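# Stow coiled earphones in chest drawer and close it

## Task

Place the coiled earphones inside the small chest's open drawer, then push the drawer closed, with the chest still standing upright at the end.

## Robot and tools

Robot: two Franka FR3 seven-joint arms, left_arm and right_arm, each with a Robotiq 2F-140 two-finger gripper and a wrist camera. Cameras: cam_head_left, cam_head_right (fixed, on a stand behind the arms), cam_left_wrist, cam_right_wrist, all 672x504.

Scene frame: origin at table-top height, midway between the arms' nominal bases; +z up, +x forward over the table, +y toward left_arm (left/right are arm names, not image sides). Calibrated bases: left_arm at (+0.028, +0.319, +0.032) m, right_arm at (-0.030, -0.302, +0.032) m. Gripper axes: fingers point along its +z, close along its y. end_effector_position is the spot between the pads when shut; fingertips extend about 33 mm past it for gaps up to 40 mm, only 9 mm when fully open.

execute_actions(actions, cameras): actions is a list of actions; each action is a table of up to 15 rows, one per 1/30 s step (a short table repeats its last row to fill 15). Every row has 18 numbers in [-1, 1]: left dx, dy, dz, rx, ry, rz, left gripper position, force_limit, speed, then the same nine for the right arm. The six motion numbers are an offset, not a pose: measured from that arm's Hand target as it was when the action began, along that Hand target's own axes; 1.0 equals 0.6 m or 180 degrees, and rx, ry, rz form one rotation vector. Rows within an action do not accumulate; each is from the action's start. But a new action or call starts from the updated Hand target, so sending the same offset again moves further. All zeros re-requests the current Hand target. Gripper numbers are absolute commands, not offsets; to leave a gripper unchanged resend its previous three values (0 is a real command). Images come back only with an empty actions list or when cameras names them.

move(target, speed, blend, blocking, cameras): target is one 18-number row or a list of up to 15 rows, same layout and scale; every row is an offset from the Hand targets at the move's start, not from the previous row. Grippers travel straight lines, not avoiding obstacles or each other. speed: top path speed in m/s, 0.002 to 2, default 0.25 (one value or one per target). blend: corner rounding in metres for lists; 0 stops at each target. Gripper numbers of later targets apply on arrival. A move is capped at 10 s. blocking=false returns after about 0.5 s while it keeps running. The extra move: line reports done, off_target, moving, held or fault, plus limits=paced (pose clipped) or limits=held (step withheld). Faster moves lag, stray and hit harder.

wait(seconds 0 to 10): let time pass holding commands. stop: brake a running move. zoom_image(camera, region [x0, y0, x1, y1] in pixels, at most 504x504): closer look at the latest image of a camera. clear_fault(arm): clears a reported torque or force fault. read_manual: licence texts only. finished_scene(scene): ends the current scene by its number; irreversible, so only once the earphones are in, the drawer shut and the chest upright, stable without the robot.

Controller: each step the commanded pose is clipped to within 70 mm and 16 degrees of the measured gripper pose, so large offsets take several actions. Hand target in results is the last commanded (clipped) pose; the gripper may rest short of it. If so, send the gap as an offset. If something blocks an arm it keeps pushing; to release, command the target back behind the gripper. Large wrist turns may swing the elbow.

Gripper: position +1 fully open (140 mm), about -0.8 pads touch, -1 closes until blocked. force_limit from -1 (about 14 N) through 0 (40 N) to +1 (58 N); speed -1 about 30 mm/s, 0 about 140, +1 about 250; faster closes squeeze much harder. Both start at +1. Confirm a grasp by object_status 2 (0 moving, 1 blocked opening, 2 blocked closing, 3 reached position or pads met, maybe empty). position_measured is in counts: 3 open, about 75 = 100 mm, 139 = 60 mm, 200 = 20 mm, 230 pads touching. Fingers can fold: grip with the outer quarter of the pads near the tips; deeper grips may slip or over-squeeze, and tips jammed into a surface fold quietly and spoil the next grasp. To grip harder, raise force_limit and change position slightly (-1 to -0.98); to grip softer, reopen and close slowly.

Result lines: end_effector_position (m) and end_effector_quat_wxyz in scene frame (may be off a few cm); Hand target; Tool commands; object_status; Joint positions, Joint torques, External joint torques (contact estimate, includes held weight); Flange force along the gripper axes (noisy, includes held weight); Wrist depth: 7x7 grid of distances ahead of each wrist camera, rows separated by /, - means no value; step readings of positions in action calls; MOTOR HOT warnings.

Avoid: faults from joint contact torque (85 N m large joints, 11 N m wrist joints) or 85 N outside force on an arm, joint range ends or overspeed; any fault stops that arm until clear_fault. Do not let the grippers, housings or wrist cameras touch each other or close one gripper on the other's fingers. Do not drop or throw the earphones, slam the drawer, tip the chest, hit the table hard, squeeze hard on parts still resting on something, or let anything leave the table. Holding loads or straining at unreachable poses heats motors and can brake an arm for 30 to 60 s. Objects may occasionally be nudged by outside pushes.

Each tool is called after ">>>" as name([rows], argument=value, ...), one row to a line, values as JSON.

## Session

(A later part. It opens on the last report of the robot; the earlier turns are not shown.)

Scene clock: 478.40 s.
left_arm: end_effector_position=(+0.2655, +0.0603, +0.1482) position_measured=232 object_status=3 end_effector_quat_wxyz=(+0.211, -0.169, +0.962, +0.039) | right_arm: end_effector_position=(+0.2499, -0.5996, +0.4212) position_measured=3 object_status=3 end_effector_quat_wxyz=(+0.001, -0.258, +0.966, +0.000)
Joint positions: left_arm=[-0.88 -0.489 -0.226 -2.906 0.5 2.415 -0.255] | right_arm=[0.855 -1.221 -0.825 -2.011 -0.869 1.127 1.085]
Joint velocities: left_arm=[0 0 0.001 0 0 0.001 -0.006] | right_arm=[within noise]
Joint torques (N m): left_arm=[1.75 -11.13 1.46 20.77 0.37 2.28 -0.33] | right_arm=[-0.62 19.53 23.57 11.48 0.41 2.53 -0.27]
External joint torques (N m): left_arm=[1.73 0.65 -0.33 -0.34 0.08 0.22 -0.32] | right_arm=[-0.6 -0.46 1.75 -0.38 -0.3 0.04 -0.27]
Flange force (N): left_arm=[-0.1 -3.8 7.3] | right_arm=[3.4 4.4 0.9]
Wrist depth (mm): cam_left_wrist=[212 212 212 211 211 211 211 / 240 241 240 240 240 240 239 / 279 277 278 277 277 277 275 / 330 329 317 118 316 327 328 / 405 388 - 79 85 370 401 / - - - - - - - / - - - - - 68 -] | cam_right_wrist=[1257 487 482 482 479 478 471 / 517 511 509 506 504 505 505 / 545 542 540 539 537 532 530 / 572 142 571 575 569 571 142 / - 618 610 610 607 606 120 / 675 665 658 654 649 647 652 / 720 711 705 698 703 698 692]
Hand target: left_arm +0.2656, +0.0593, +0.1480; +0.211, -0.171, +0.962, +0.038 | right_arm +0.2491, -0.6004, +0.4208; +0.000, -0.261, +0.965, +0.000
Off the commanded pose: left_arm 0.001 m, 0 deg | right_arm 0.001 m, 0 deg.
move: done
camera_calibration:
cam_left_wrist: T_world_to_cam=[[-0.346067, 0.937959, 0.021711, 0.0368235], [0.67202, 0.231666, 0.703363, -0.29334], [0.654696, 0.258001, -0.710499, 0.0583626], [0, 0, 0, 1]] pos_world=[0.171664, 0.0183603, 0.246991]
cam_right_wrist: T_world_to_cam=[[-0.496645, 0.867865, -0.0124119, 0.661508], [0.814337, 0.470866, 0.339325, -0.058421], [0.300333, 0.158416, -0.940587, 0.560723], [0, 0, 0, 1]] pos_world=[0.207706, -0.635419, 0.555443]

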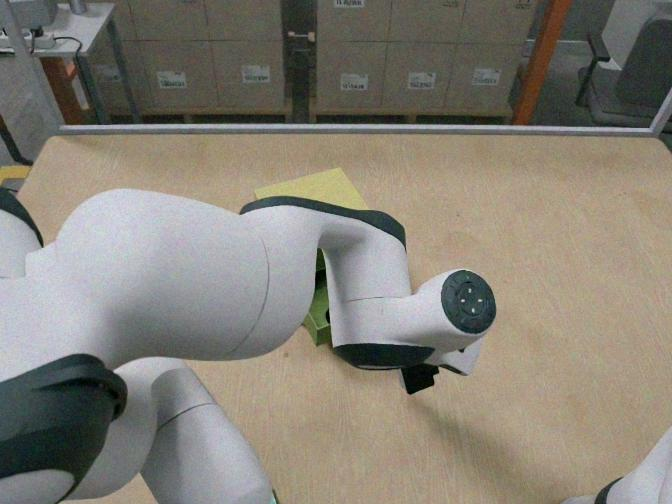

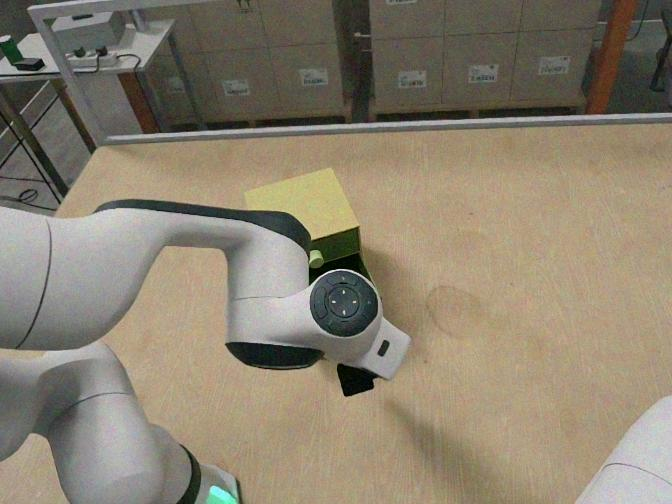

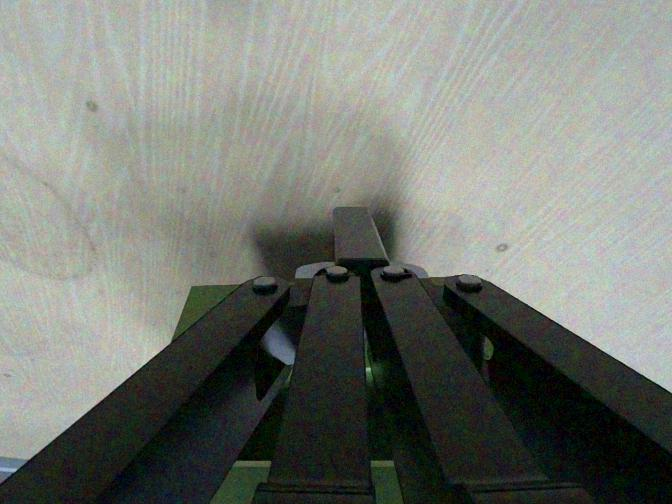

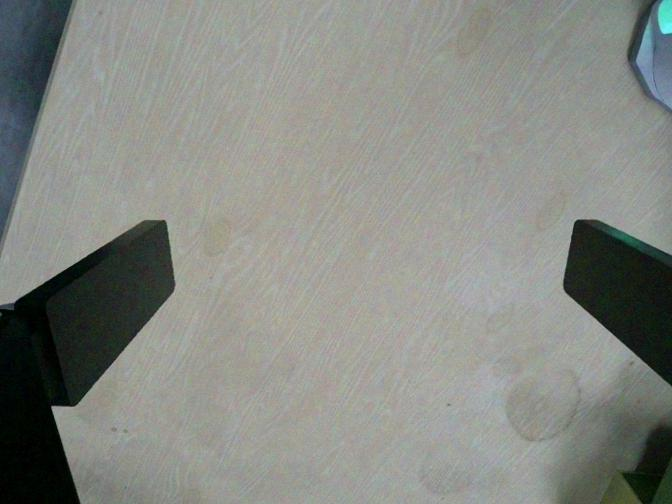

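>>> move(target=[-0.0756,0,0.035,0,0,0,-1,-1,-0.5,0,0,0,0,0,0,1,1,1], speed=0.05, cameras=["cam_left_wrist","cam_head_right","cam_head_left"])

>>> zoom_image(camera="cam_head_right", region=[230, 160, 410, 350])

Scene clock: 498.87 s.
left_arm: end_effector_position=(+0.3109, +0.0777, +0.1475) position_measured=232 object_status=3 end_effector_quat_wxyz=(+0.211, -0.176, +0.961, +0.039) | right_arm: end_effector_position=(+0.2499, -0.5996, +0.4212) position_measured=3 object_status=3 end_effector_quat_wxyz=(+0.001, -0.258, +0.966, +0.000)
Joint positions: left_arm=[-0.79 -0.45 -0.145 -2.891 0.595 2.476 -0.199] | right_arm=[0.855 -1.221 -0.825 -2.011 -0.869 1.127 1.085]
Joint velocities: left_arm=[0.001 0 0.001 0 0 0.001 0.006] | right_arm=[within noise]
Joint torques (N m): left_arm=[1.84 -12.29 1.89 21.43 1.02 2.59 0.15] | right_arm=[-0.61 19.57 23.57 11.51 0.41 2.54 -0.27]
External joint torques (N m): left_arm=[1.89 0.83 0.87 0.36 0.84 0.46 0.16] | right_arm=[-0.68 -0.52 1.71 -0.31 -0.31 0.04 -0.27]
Flange force (N): left_arm=[-4.4 -4.0 10.3] | right_arm=[3.6 4.3 0.9]
Wrist depth (mm): cam_left_wrist=[212 211 211 211 211 210 210 / 240 241 240 239 239 238 238 / 279 279 278 276 276 276 275 / 332 318 307 118 305 316 327 / 407 371 - 79 85 192 399 / - - - - - - - / - - - - - 68 -] | cam_right_wrist=[1237 481 481 479 483 476 470 / 517 512 509 505 509 504 500 / 542 541 536 539 535 535 528 / 572 141 575 569 569 567 142 / - 610 612 609 607 607 121 / 669 663 656 654 649 649 658 / 717 715 707 701 705 696 680]
Hand target: left_arm +0.3125, +0.0766, +0.1480; +0.211, -0.171, +0.962, +0.038 | right_arm +0.2491, -0.6004, +0.4208; +0.000, -0.261, +0.965, +0.000
Off the commanded pose: left_arm 0.002 m, 1 deg | right_arm 0.001 m, 0 deg.
move: done
camera_calibration:
cam_left_wrist: T_world_to_cam=[[-0.358512, 0.933359, 0.0176112, 0.0411033], [0.667881, 0.243268, 0.703389, -0.326995], [0.65223, 0.263936, -0.710587, 0.0239242], [0, 0, 0, 1]] pos_world=[0.217526, 0.0348688, 0.246281]
Images, in order (width x height): cam_head_left 672x504, cam_head_right 672x504, cam_left_wrist 672x504.

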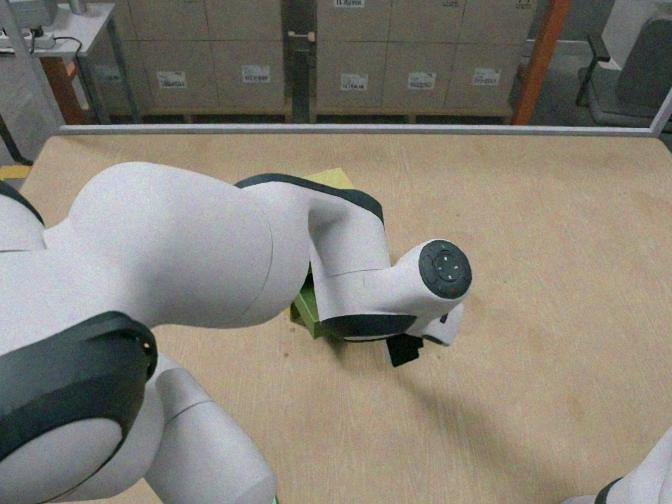

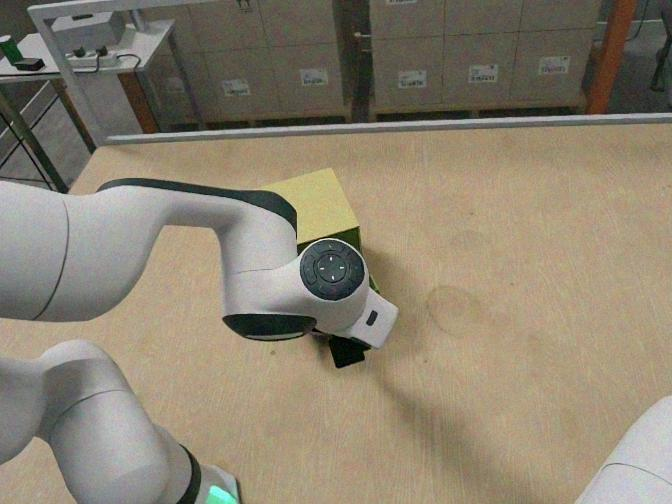

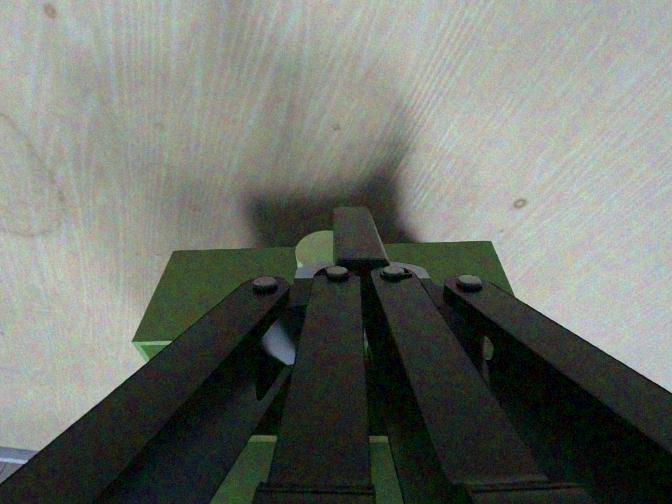

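Scaled by 2.653 from the camera's 672x504 image, which has a finer 960x720 frame.

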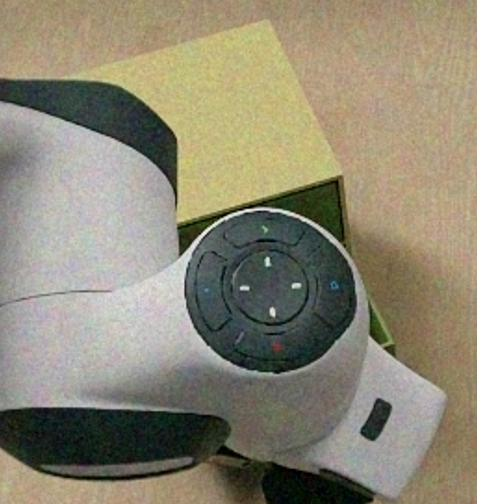

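>>> move([
  [0.03,0,-0.014,0,0,0,-1,-1,-0.5,0,0,0,0,0,0,1,1,1],
  [0.03,-0.024,-0.014,0,0,0,-1,-1,-0.5,0,0,0,0,0,0,1,1,1],
  [-0.0303,-0.024,0.014,0,0,0,-1,-1,-0.5,0,0,0,0,0,0,1,1,1],
], speed=0.05, blend=[0.005,0.005,0], cameras=["cam_left_wrist","cam_head_right"])

>>> zoom_image(camera="cam_head_right", region=[230, 160, 410, 350])

Scene clock: 510.70 s.
left_arm: end_effector_position=(+0.3351, +0.0709, +0.1477) position_measured=232 object_status=3 end_effector_quat_wxyz=(+0.211, -0.175, +0.961, +0.038) | right_arm: end_effector_position=(+0.2499, -0.5996, +0.4212) position_measured=3 object_status=3 end_effector_quat_wxyz=(+0.001, -0.258, +0.966, +0.000)
Joint positions: left_arm=[-0.749 -0.38 -0.131 -2.835 0.633 2.502 -0.186] | right_arm=[0.855 -1.221 -0.825 -2.011 -0.869 1.127 1.085]
Joint velocities: left_arm=[0 0 0 0.001 0.002 0.003 0.006] | right_arm=[within noise]
Joint torques (N m): left_arm=[1.36 -14.67 1.46 21 0.62 2.36 0.27] | right_arm=[-0.54 19.58 23.56 11.52 0.42 2.54 -0.28]
External joint torques (N m): left_arm=[1.38 0.77 0.58 -0.04 0.49 0.2 0.28] | right_arm=[-0.43 -0.38 1.76 -0.41 -0.28 0.05 -0.28]
Flange force (N): left_arm=[-2.9 -1.7 6.7] | right_arm=[3.0 4.2 0.7]
Wrist depth (mm): cam_left_wrist=[213 212 212 211 211 211 210 / 242 242 239 240 240 239 238 / 280 279 279 277 276 276 275 / 332 330 306 118 306 315 328 / 410 392 - 79 85 91 403 / - - - - - - - / - - - - - 68 -] | cam_right_wrist=[1257 485 480 482 479 474 470 / 515 511 511 507 506 504 503 / 541 541 541 540 536 531 529 / 572 142 572 571 567 565 142 / - 614 612 607 609 604 120 / 673 660 660 654 651 644 652 / 711 709 707 707 707 690 690]
Hand target: left_arm +0.3362, +0.0700, +0.1480; +0.211, -0.171, +0.962, +0.038 | right_arm +0.2491, -0.6004, +0.4208; +0.000, -0.261, +0.965, +0.000
Off the commanded pose: left_arm 0.001 m, 0 deg | right_arm 0.001 m, 0 deg.
move: done
camera_calibration:
cam_left_wrist: T_world_to_cam=[[-0.357955, 0.933588, 0.0167743, 0.0560597], [0.667702, 0.243369, 0.703523, -0.341595], [0.652719, 0.26303, -0.710474, 0.00999329], [0, 0, 0, 1]] pos_world=[0.241628, 0.0281684, 0.24648]
Images, in order (width x height): cam_head_right 672x504, cam_left_wrist 672x504.

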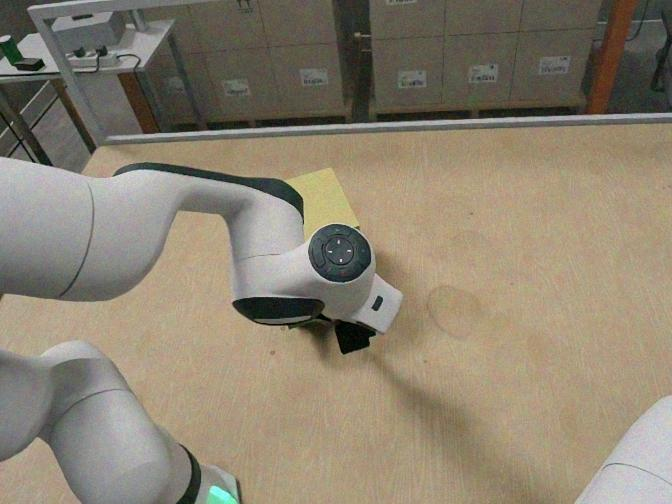

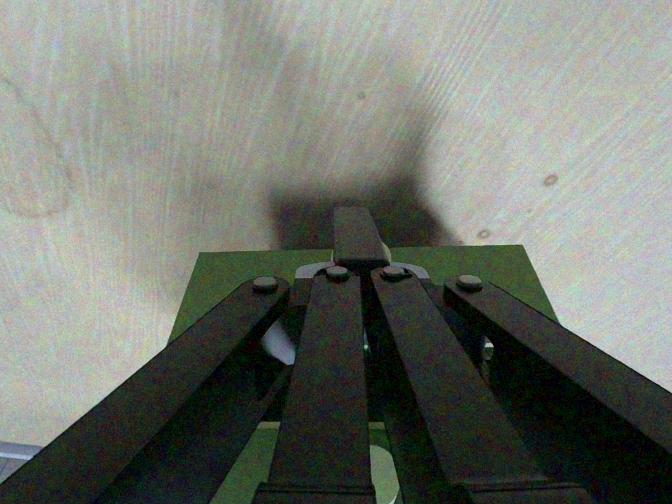

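Scaled by 2.653 from the camera's 672x504 image, which has a finer 960x720 frame.

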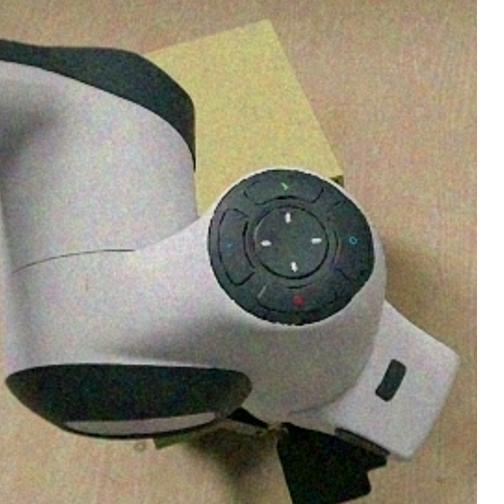

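>>> move(target=[-0.0908,0,0.042,0,0,0,-1,-1,-0.5,0,0,0,0,0,0,1,1,1], speed=0.06, cameras=["cam_left_wrist","cam_head_right"])

>>> zoom_image(camera="cam_head_right", region=[230, 160, 410, 350])

Scene clock: 520.43 s.
left_arm: end_effector_position=(+0.3911, +0.0923, +0.1471) position_measured=232 object_status=3 end_effector_quat_wxyz=(+0.211, -0.176, +0.961, +0.039) | right_arm: end_effector_position=(+0.2499, -0.5996, +0.4212) position_measured=3 object_status=3 end_effector_quat_wxyz=(+0.001, -0.258, +0.966, +0.000)
Joint positions: left_arm=[-0.668 -0.301 -0.035 -2.776 0.722 2.565 -0.107] | right_arm=[0.855 -1.221 -0.825 -2.011 -0.869 1.127 1.085]
Joint velocities: left_arm=[-0.001 0.001 -0.001 0 0.001 0 0.006] | right_arm=[within noise]
Joint torques (N m): left_arm=[1.09 -17.42 0.7 21.54 0.62 2.6 0.17] | right_arm=[-0.57 19.55 23.57 11.51 0.41 2.53 -0.28]
External joint torques (N m): left_arm=[1.07 0.73 0.5 0.57 0.61 0.36 0.19] | right_arm=[-0.5 -0.47 1.67 -0.43 -0.3 0.03 -0.28]
Flange force (N): left_arm=[-2.5 -2.2 6.9] | right_arm=[3.2 4.2 1.0]
Wrist depth (mm): cam_left_wrist=[213 213 212 211 211 211 210 / 242 241 242 240 240 239 239 / 279 279 279 268 278 277 276 / 331 331 257 118 255 304 326 / 407 389 - 79 85 91 400 / - - - - - - - / - - - - - 68 -] | cam_right_wrist=[1243 484 484 482 477 476 474 / 520 513 507 505 504 504 502 / 546 543 535 535 532 536 530 / 572 142 569 568 569 563 142 / - 614 615 609 610 603 120 / 671 663 656 651 652 649 654 / 717 717 709 701 701 694 696]
Hand target: left_arm +0.3926, +0.0907, +0.1480; +0.211, -0.171, +0.962, +0.038 | right_arm +0.2491, -0.6004, +0.4208; +0.000, -0.261, +0.965, +0.000
Off the commanded pose: left_arm 0.002 m, 1 deg | right_arm 0.001 m, 0 deg.
move: done
camera_calibration:
cam_left_wrist: T_world_to_cam=[[-0.359477, 0.932976, 0.0182048, 0.0565793], [0.668244, 0.243761, 0.702873, -0.383855], [0.651327, 0.264832, -0.711082, -0.0320499], [0, 0, 0, 1]] pos_world=[0.297723, 0.0492695, 0.245982]
Images, in order (width x height): cam_head_right 672x504, cam_left_wrist 672x504.

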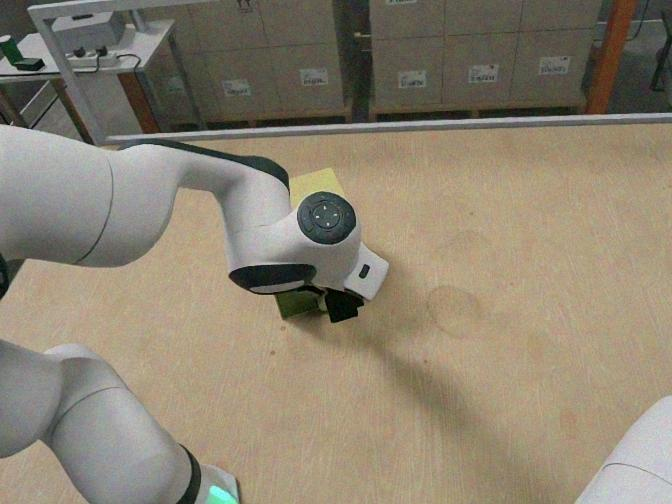

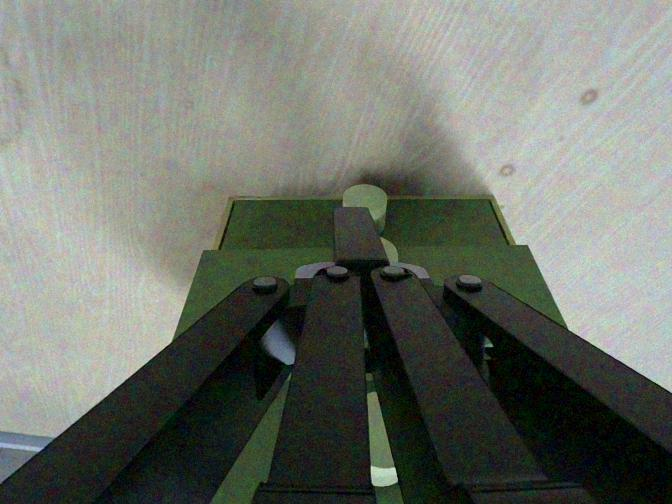

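Scaled by 2.653 from the camera's 672x504 image, which has a finer 960x720 frame.

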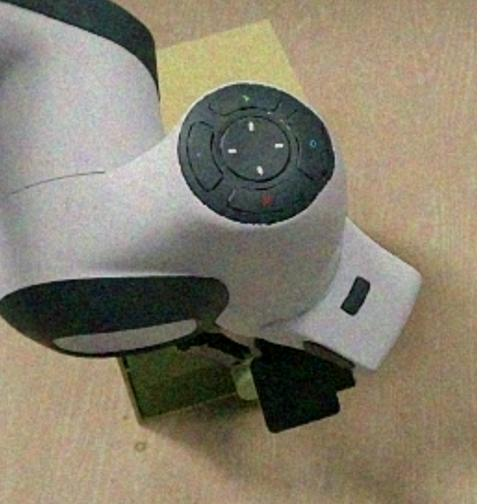

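>>> move(target=[-0.0318,0,0.0147,0,0,0,-1,-1,-0.5,0,0,0,0,0,0,1,1,1], speed=0.04, cameras=["cam_left_wrist","cam_head_right"])

>>> zoom_image(camera="cam_head_right", region=[230, 160, 410, 350])

Scene clock: 527.47 s.
left_arm: end_effector_position=(+0.4099, +0.0996, +0.1467) position_measured=232 object_status=3 end_effector_quat_wxyz=(+0.210, -0.176, +0.961, +0.040) | right_arm: end_effector_position=(+0.2499, -0.5996, +0.4212) position_measured=3 object_status=3 end_effector_quat_wxyz=(+0.001, -0.258, +0.966, +0.000)
Joint positions: left_arm=[-0.646 -0.269 -0.004 -2.75 0.744 2.584 -0.078] | right_arm=[0.855 -1.221 -0.825 -2.011 -0.869 1.127 1.085]
Joint velocities: left_arm=[0.001 0 0.001 -0.001 0.001 -0.001 0.005] | right_arm=[within noise]
Joint torques (N m): left_arm=[1.63 -18.37 0.76 21.95 0.77 2.88 0.22] | right_arm=[-0.58 19.56 23.61 11.5 0.42 2.54 -0.25]
External joint torques (N m): left_arm=[1.63 0.81 0.76 1.13 0.79 0.64 0.24] | right_arm=[-0.48 -0.41 1.75 -0.44 -0.29 0.04 -0.25]
Flange force (N): left_arm=[-3.9 -2.7 9.3] | right_arm=[3.1 4.4 0.9]
Wrist depth (mm): cam_left_wrist=[211 211 211 211 211 211 211 / 241 240 240 240 240 239 239 / 279 279 262 256 262 267 276 / 331 331 228 118 226 227 327 / 407 387 - 79 85 92 401 / - - - - - - - / - - - - - 68 -] | cam_right_wrist=[1270 483 485 481 480 478 472 / 521 511 512 507 507 503 502 / 541 543 541 536 536 535 534 / 572 142 574 571 568 571 142 / - 610 612 609 606 606 120 / 671 663 654 656 654 642 652 / 720 720 705 703 705 701 690]
Hand target: left_arm +0.4123, +0.0979, +0.1480; +0.211, -0.171, +0.962, +0.038 | right_arm +0.2491, -0.6004, +0.4208; +0.000, -0.261, +0.965, +0.000
Off the commanded pose: left_arm 0.003 m, 1 deg | right_arm 0.001 m, 0 deg.
move: done
camera_calibration:
cam_left_wrist: T_world_to_cam=[[-0.359538, 0.932918, 0.019941, 0.0562017], [0.669169, 0.24288, 0.702298, -0.398154], [0.650343, 0.265846, -0.711604, -0.046258], [0, 0, 0, 1]] pos_world=[0.316723, 0.0565696, 0.245585]
Images, in order (width x height): cam_head_right 672x504, cam_left_wrist 672x504.

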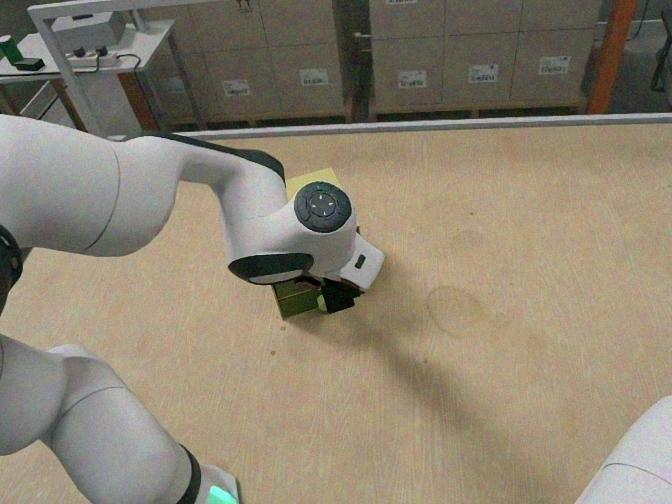

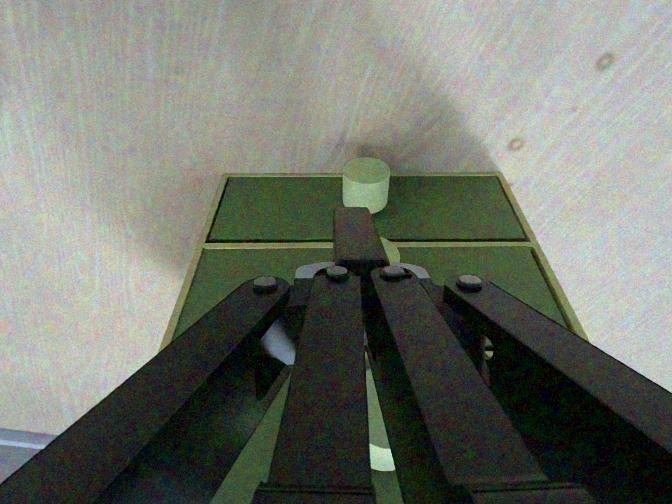

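Scaled by 2.653 from the camera's 672x504 image, which has a finer 960x720 frame.

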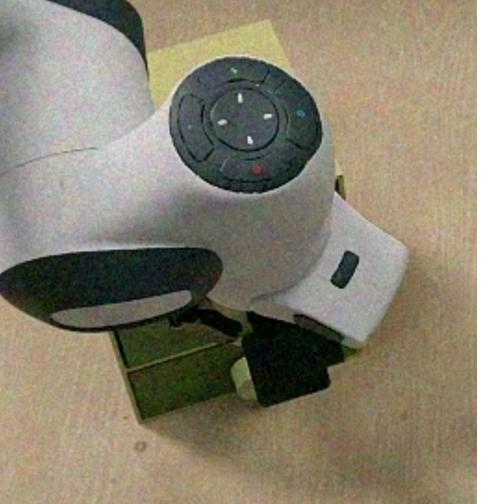

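>>> move(target=[-0.0106,0,0.0049,0,0,0,-1,-1,-0.5,0,0,0,0,0,0,1,1,1], speed=0.03, cameras=["cam_left_wrist","cam_head_right"])

>>> zoom_image(camera="cam_left_wrist", region=[130, 140, 630, 504])

>>> zoom_image(camera="cam_head_right", region=[230, 160, 410, 350])

Scene clock: 535.63 s.
left_arm: end_effector_position=(+0.4139, +0.0985, +0.1464) position_measured=232 object_status=3 end_effector_quat_wxyz=(+0.210, -0.173, +0.962, +0.038) | right_arm: end_effector_position=(+0.2499, -0.5996, +0.4212) position_measured=3 object_status=3 end_effector_quat_wxyz=(+0.001, -0.258, +0.966, +0.000)
Joint positions: left_arm=[-0.643 -0.259 0.001 -2.742 0.748 2.593 -0.068] | right_arm=[0.855 -1.221 -0.825 -2.011 -0.869 1.127 1.085]
Joint velocities: left_arm=[0.001 0 0 0.001 0 0.002 0.007] | right_arm=[within noise]
Joint torques (N m): left_arm=[4.89 -17.98 2.93 23.1 1.3 2.59 0.23] | right_arm=[-0.61 19.56 23.51 11.52 0.41 2.54 -0.28]
External joint torques (N m): left_arm=[4.87 1.47 2.94 2.34 1.33 0.34 0.24] | right_arm=[-0.57 -0.44 1.68 -0.36 -0.3 0.05 -0.28]
Flange force (N): left_arm=[-10.3 -3.4 18.0] | right_arm=[3.3 4.2 0.9]
Wrist depth (mm): cam_left_wrist=[212 211 211 210 211 210 210 / 241 241 240 239 239 239 240 / 278 278 268 261 261 268 276 / 330 329 222 118 224 225 325 / 408 387 - 79 85 92 400 / - - - - - - - / - - - - - 68 -] | cam_right_wrist=[1270 485 484 481 481 478 472 / 519 512 511 510 507 504 502 / 548 541 539 536 532 536 532 / 569 142 574 569 567 565 142 / - 614 610 606 603 606 120 / 675 663 658 651 649 645 652 / 717 715 715 707 703 696 684]
Hand target: left_arm +0.4189, +0.1004, +0.1480; +0.211, -0.171, +0.962, +0.038 | right_arm +0.2491, -0.6004, +0.4208; +0.000, -0.261, +0.965, +0.000
Off the commanded pose: left_arm 0.006 m, 0 deg | right_arm 0.001 m, 0 deg.
move: off_target (left_arm)
camera_calibration:
cam_left_wrist: T_world_to_cam=[[-0.352502, 0.93564, 0.0178775, 0.0558316], [0.671275, 0.2395, 0.701448, -0.400795], [0.652021, 0.259263, -0.712497, -0.0486477], [0, 0, 0, 1]] pos_world=[0.320444, 0.0563648, 0.245478]
Images, in order (width x height): cam_head_right 672x504, cam_left_wrist 672x504.

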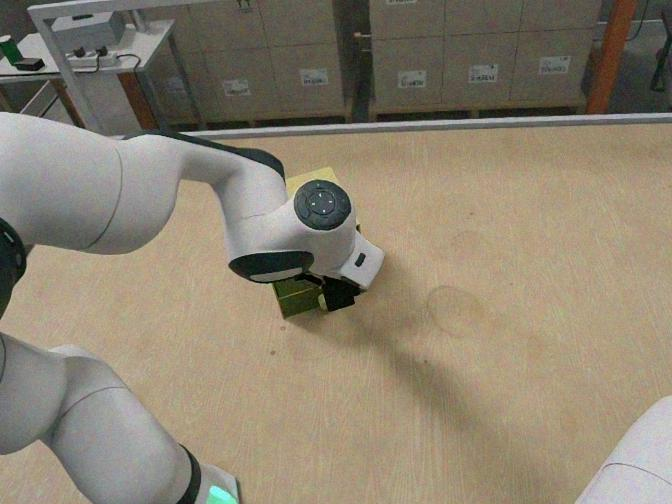

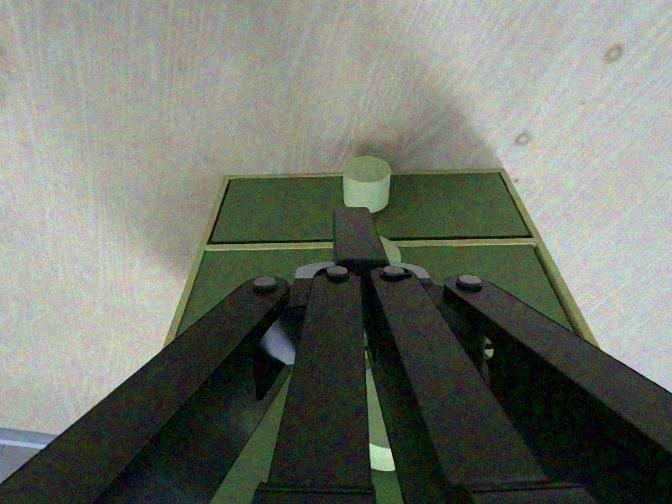

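Scaled by 1.008 from the camera's 672x504 image, which has a finer 960x720 frame.

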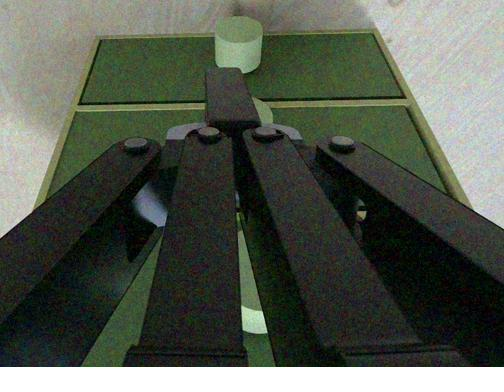

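Scaled by 2.653 from the camera's 672x504 image, which has a finer 960x720 frame.

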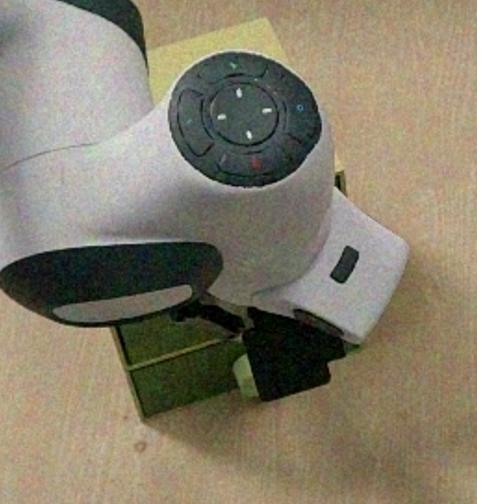

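>>> move([
  [0.1512,0,-0.07,0,0,0,-1,-1,-0.5,0,0,0,0,0,0,1,1,1],
  [0.25,0.3,-0.25,0,0,0,-1,-1,-0.5,0,0,0,0,0,0,1,1,1],
], speed=[0.1,0.25], blend=[0.03,0], cameras=["all"])

>>> zoom_image(camera="cam_head_right", region=[230, 160, 410, 350])

Scene clock: 547.17 s.
left_arm: end_effector_position=(+0.1622, +0.1892, +0.2207) position_measured=232 object_status=3 end_effector_quat_wxyz=(+0.177, -0.131, +0.973, +0.073) | right_arm: end_effector_position=(+0.2499, -0.5996, +0.4212) position_measured=3 object_status=3 end_effector_quat_wxyz=(+0.001, -0.258, +0.966, +0.000)
Joint positions: left_arm=[-2.04 -1.487 0.521 -3.023 0.752 1.24 -0.653] | right_arm=[0.855 -1.221 -0.825 -2.011 -0.869 1.127 1.085]
Joint torques (N m): left_arm=[1.52 11.28 -9.9 19.58 1.55 1.78 -0.05] | right_arm=[-0.55 19.58 23.55 11.51 0.41 2.53 -0.24]
External joint torques (N m): left_arm=[1.52 0.07 -0.2 -0.31 0.04 0.12 -0.05] | right_arm=[-0.49 -0.42 1.76 -0.36 -0.29 0.04 -0.24]
Flange force (N): left_arm=[-1.8 1.9 3.4] | right_arm=[3.1 4.2 0.7]
Wrist depth (mm): cam_left_wrist=[259 263 268 273 282 249 160 / 288 294 300 307 315 322 333 / 324 331 341 346 358 370 379 / 373 380 385 118 403 431 445 / 432 425 - 79 85 476 533 / - - - - - - - / - - - - - 68 -] | cam_right_wrist=[1257 484 483 482 478 477 472 / 520 510 510 509 505 501 503 / 547 542 540 536 536 535 532 / 571 141 571 571 567 565 142 / - 612 612 610 604 603 120 / 677 660 656 656 651 651 654 / 717 713 705 707 703 701 682]
Hand target: left_arm +0.1629, +0.1894, +0.2210; +0.178, -0.132, +0.972, +0.074 (not the last commanded pose) | right_arm +0.2491, -0.6004, +0.4208; +0.000, -0.261, +0.965, +0.000
Off the commanded pose: left_arm 0.014 m, 7 deg | right_arm 0.001 m, 0 deg.
move: held (left_arm; a check stopped the path); limits=paced,held
pose unreachable (left arm): on one or more control steps of this call, first in action 0 (counted from 0), this arm could not follow its commanded pose, so it was not sent that pose on those steps. It may still have moved: this result reports where it is.
cause: moving toward the commanded pose would bring two parts of the arm too close to each other (its gripper and another part of the arm, with joints 3 (upper arm roll) to 7 (wrist roll) between them, 7 mm apart when it was first held).
camera_calibration:
cam_left_wrist: T_world_to_cam=[[-0.28386, 0.952121, 0.113527, -0.154458], [0.740465, 0.142441, 0.656827, -0.28862], [0.609208, 0.27051, -0.745446, 0.156974], [0, 0, 0, 1]] pos_world=[0.0742385, 0.145711, 0.324124]
cam_right_wrist: T_world_to_cam=[[-0.496645, 0.867865, -0.0124119, 0.661508], [0.814337, 0.470866, 0.339325, -0.058421], [0.300333, 0.158416, -0.940587, 0.560723], [0, 0, 0, 1]] pos_world=[0.207706, -0.635419, 0.555443]

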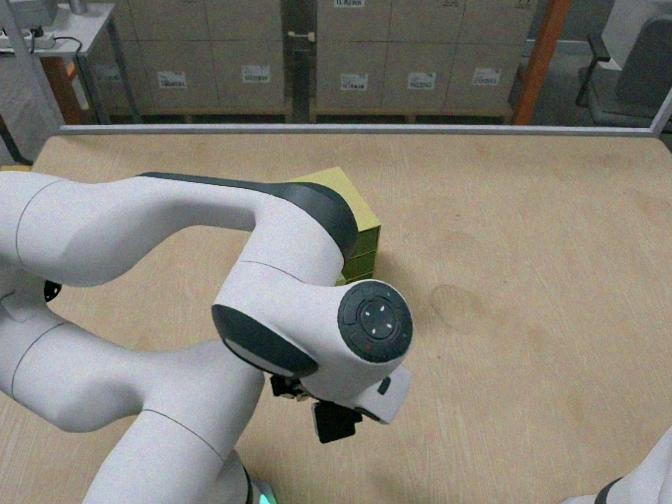

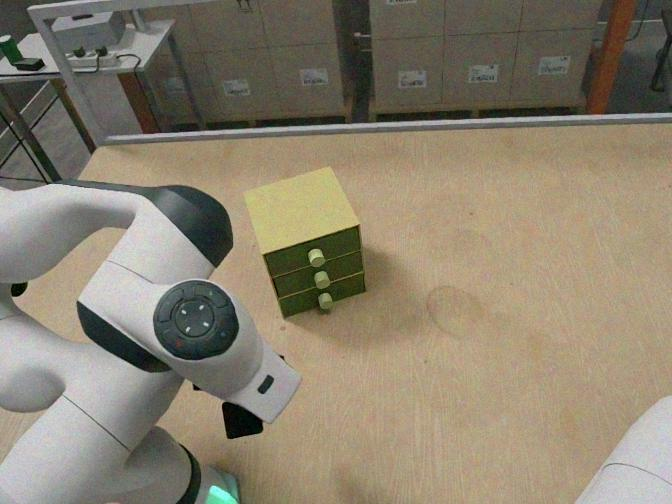

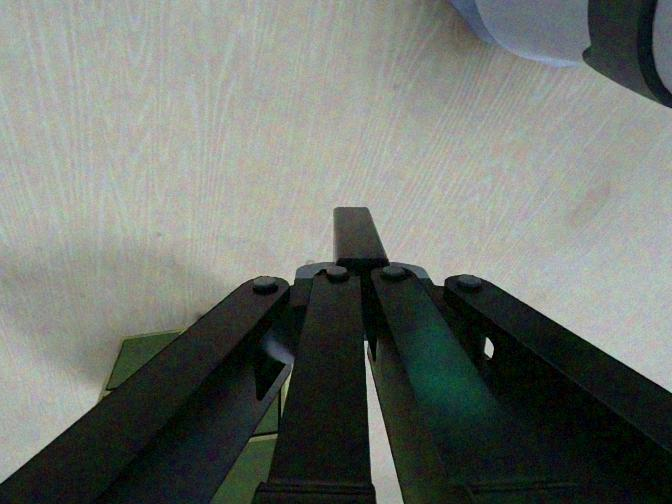

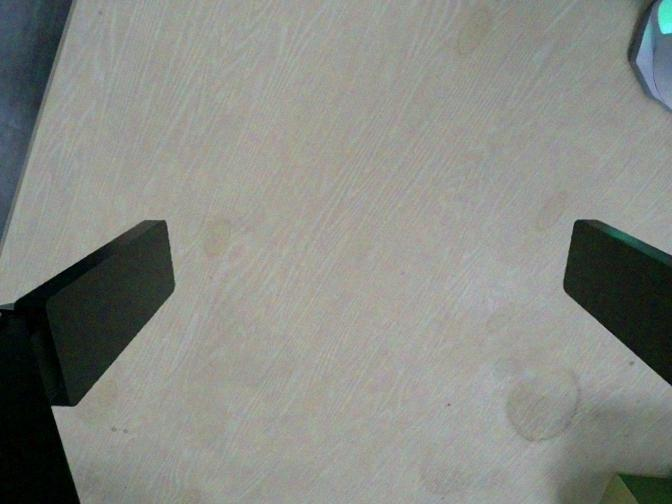

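Scaled by 2.653 from the camera's 672x504 image, which has a finer 960x720 frame.

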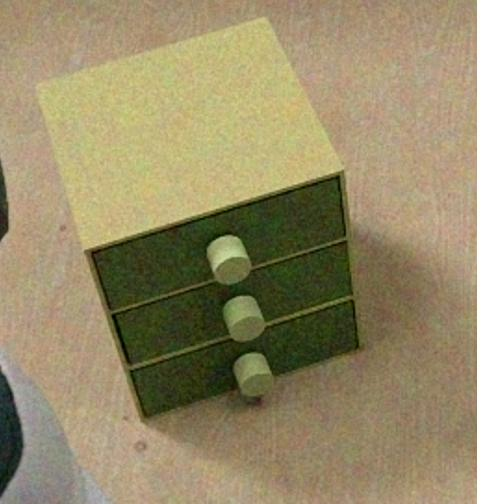

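>>> finished_scene(scene=1)

The scene is finished: the task was done.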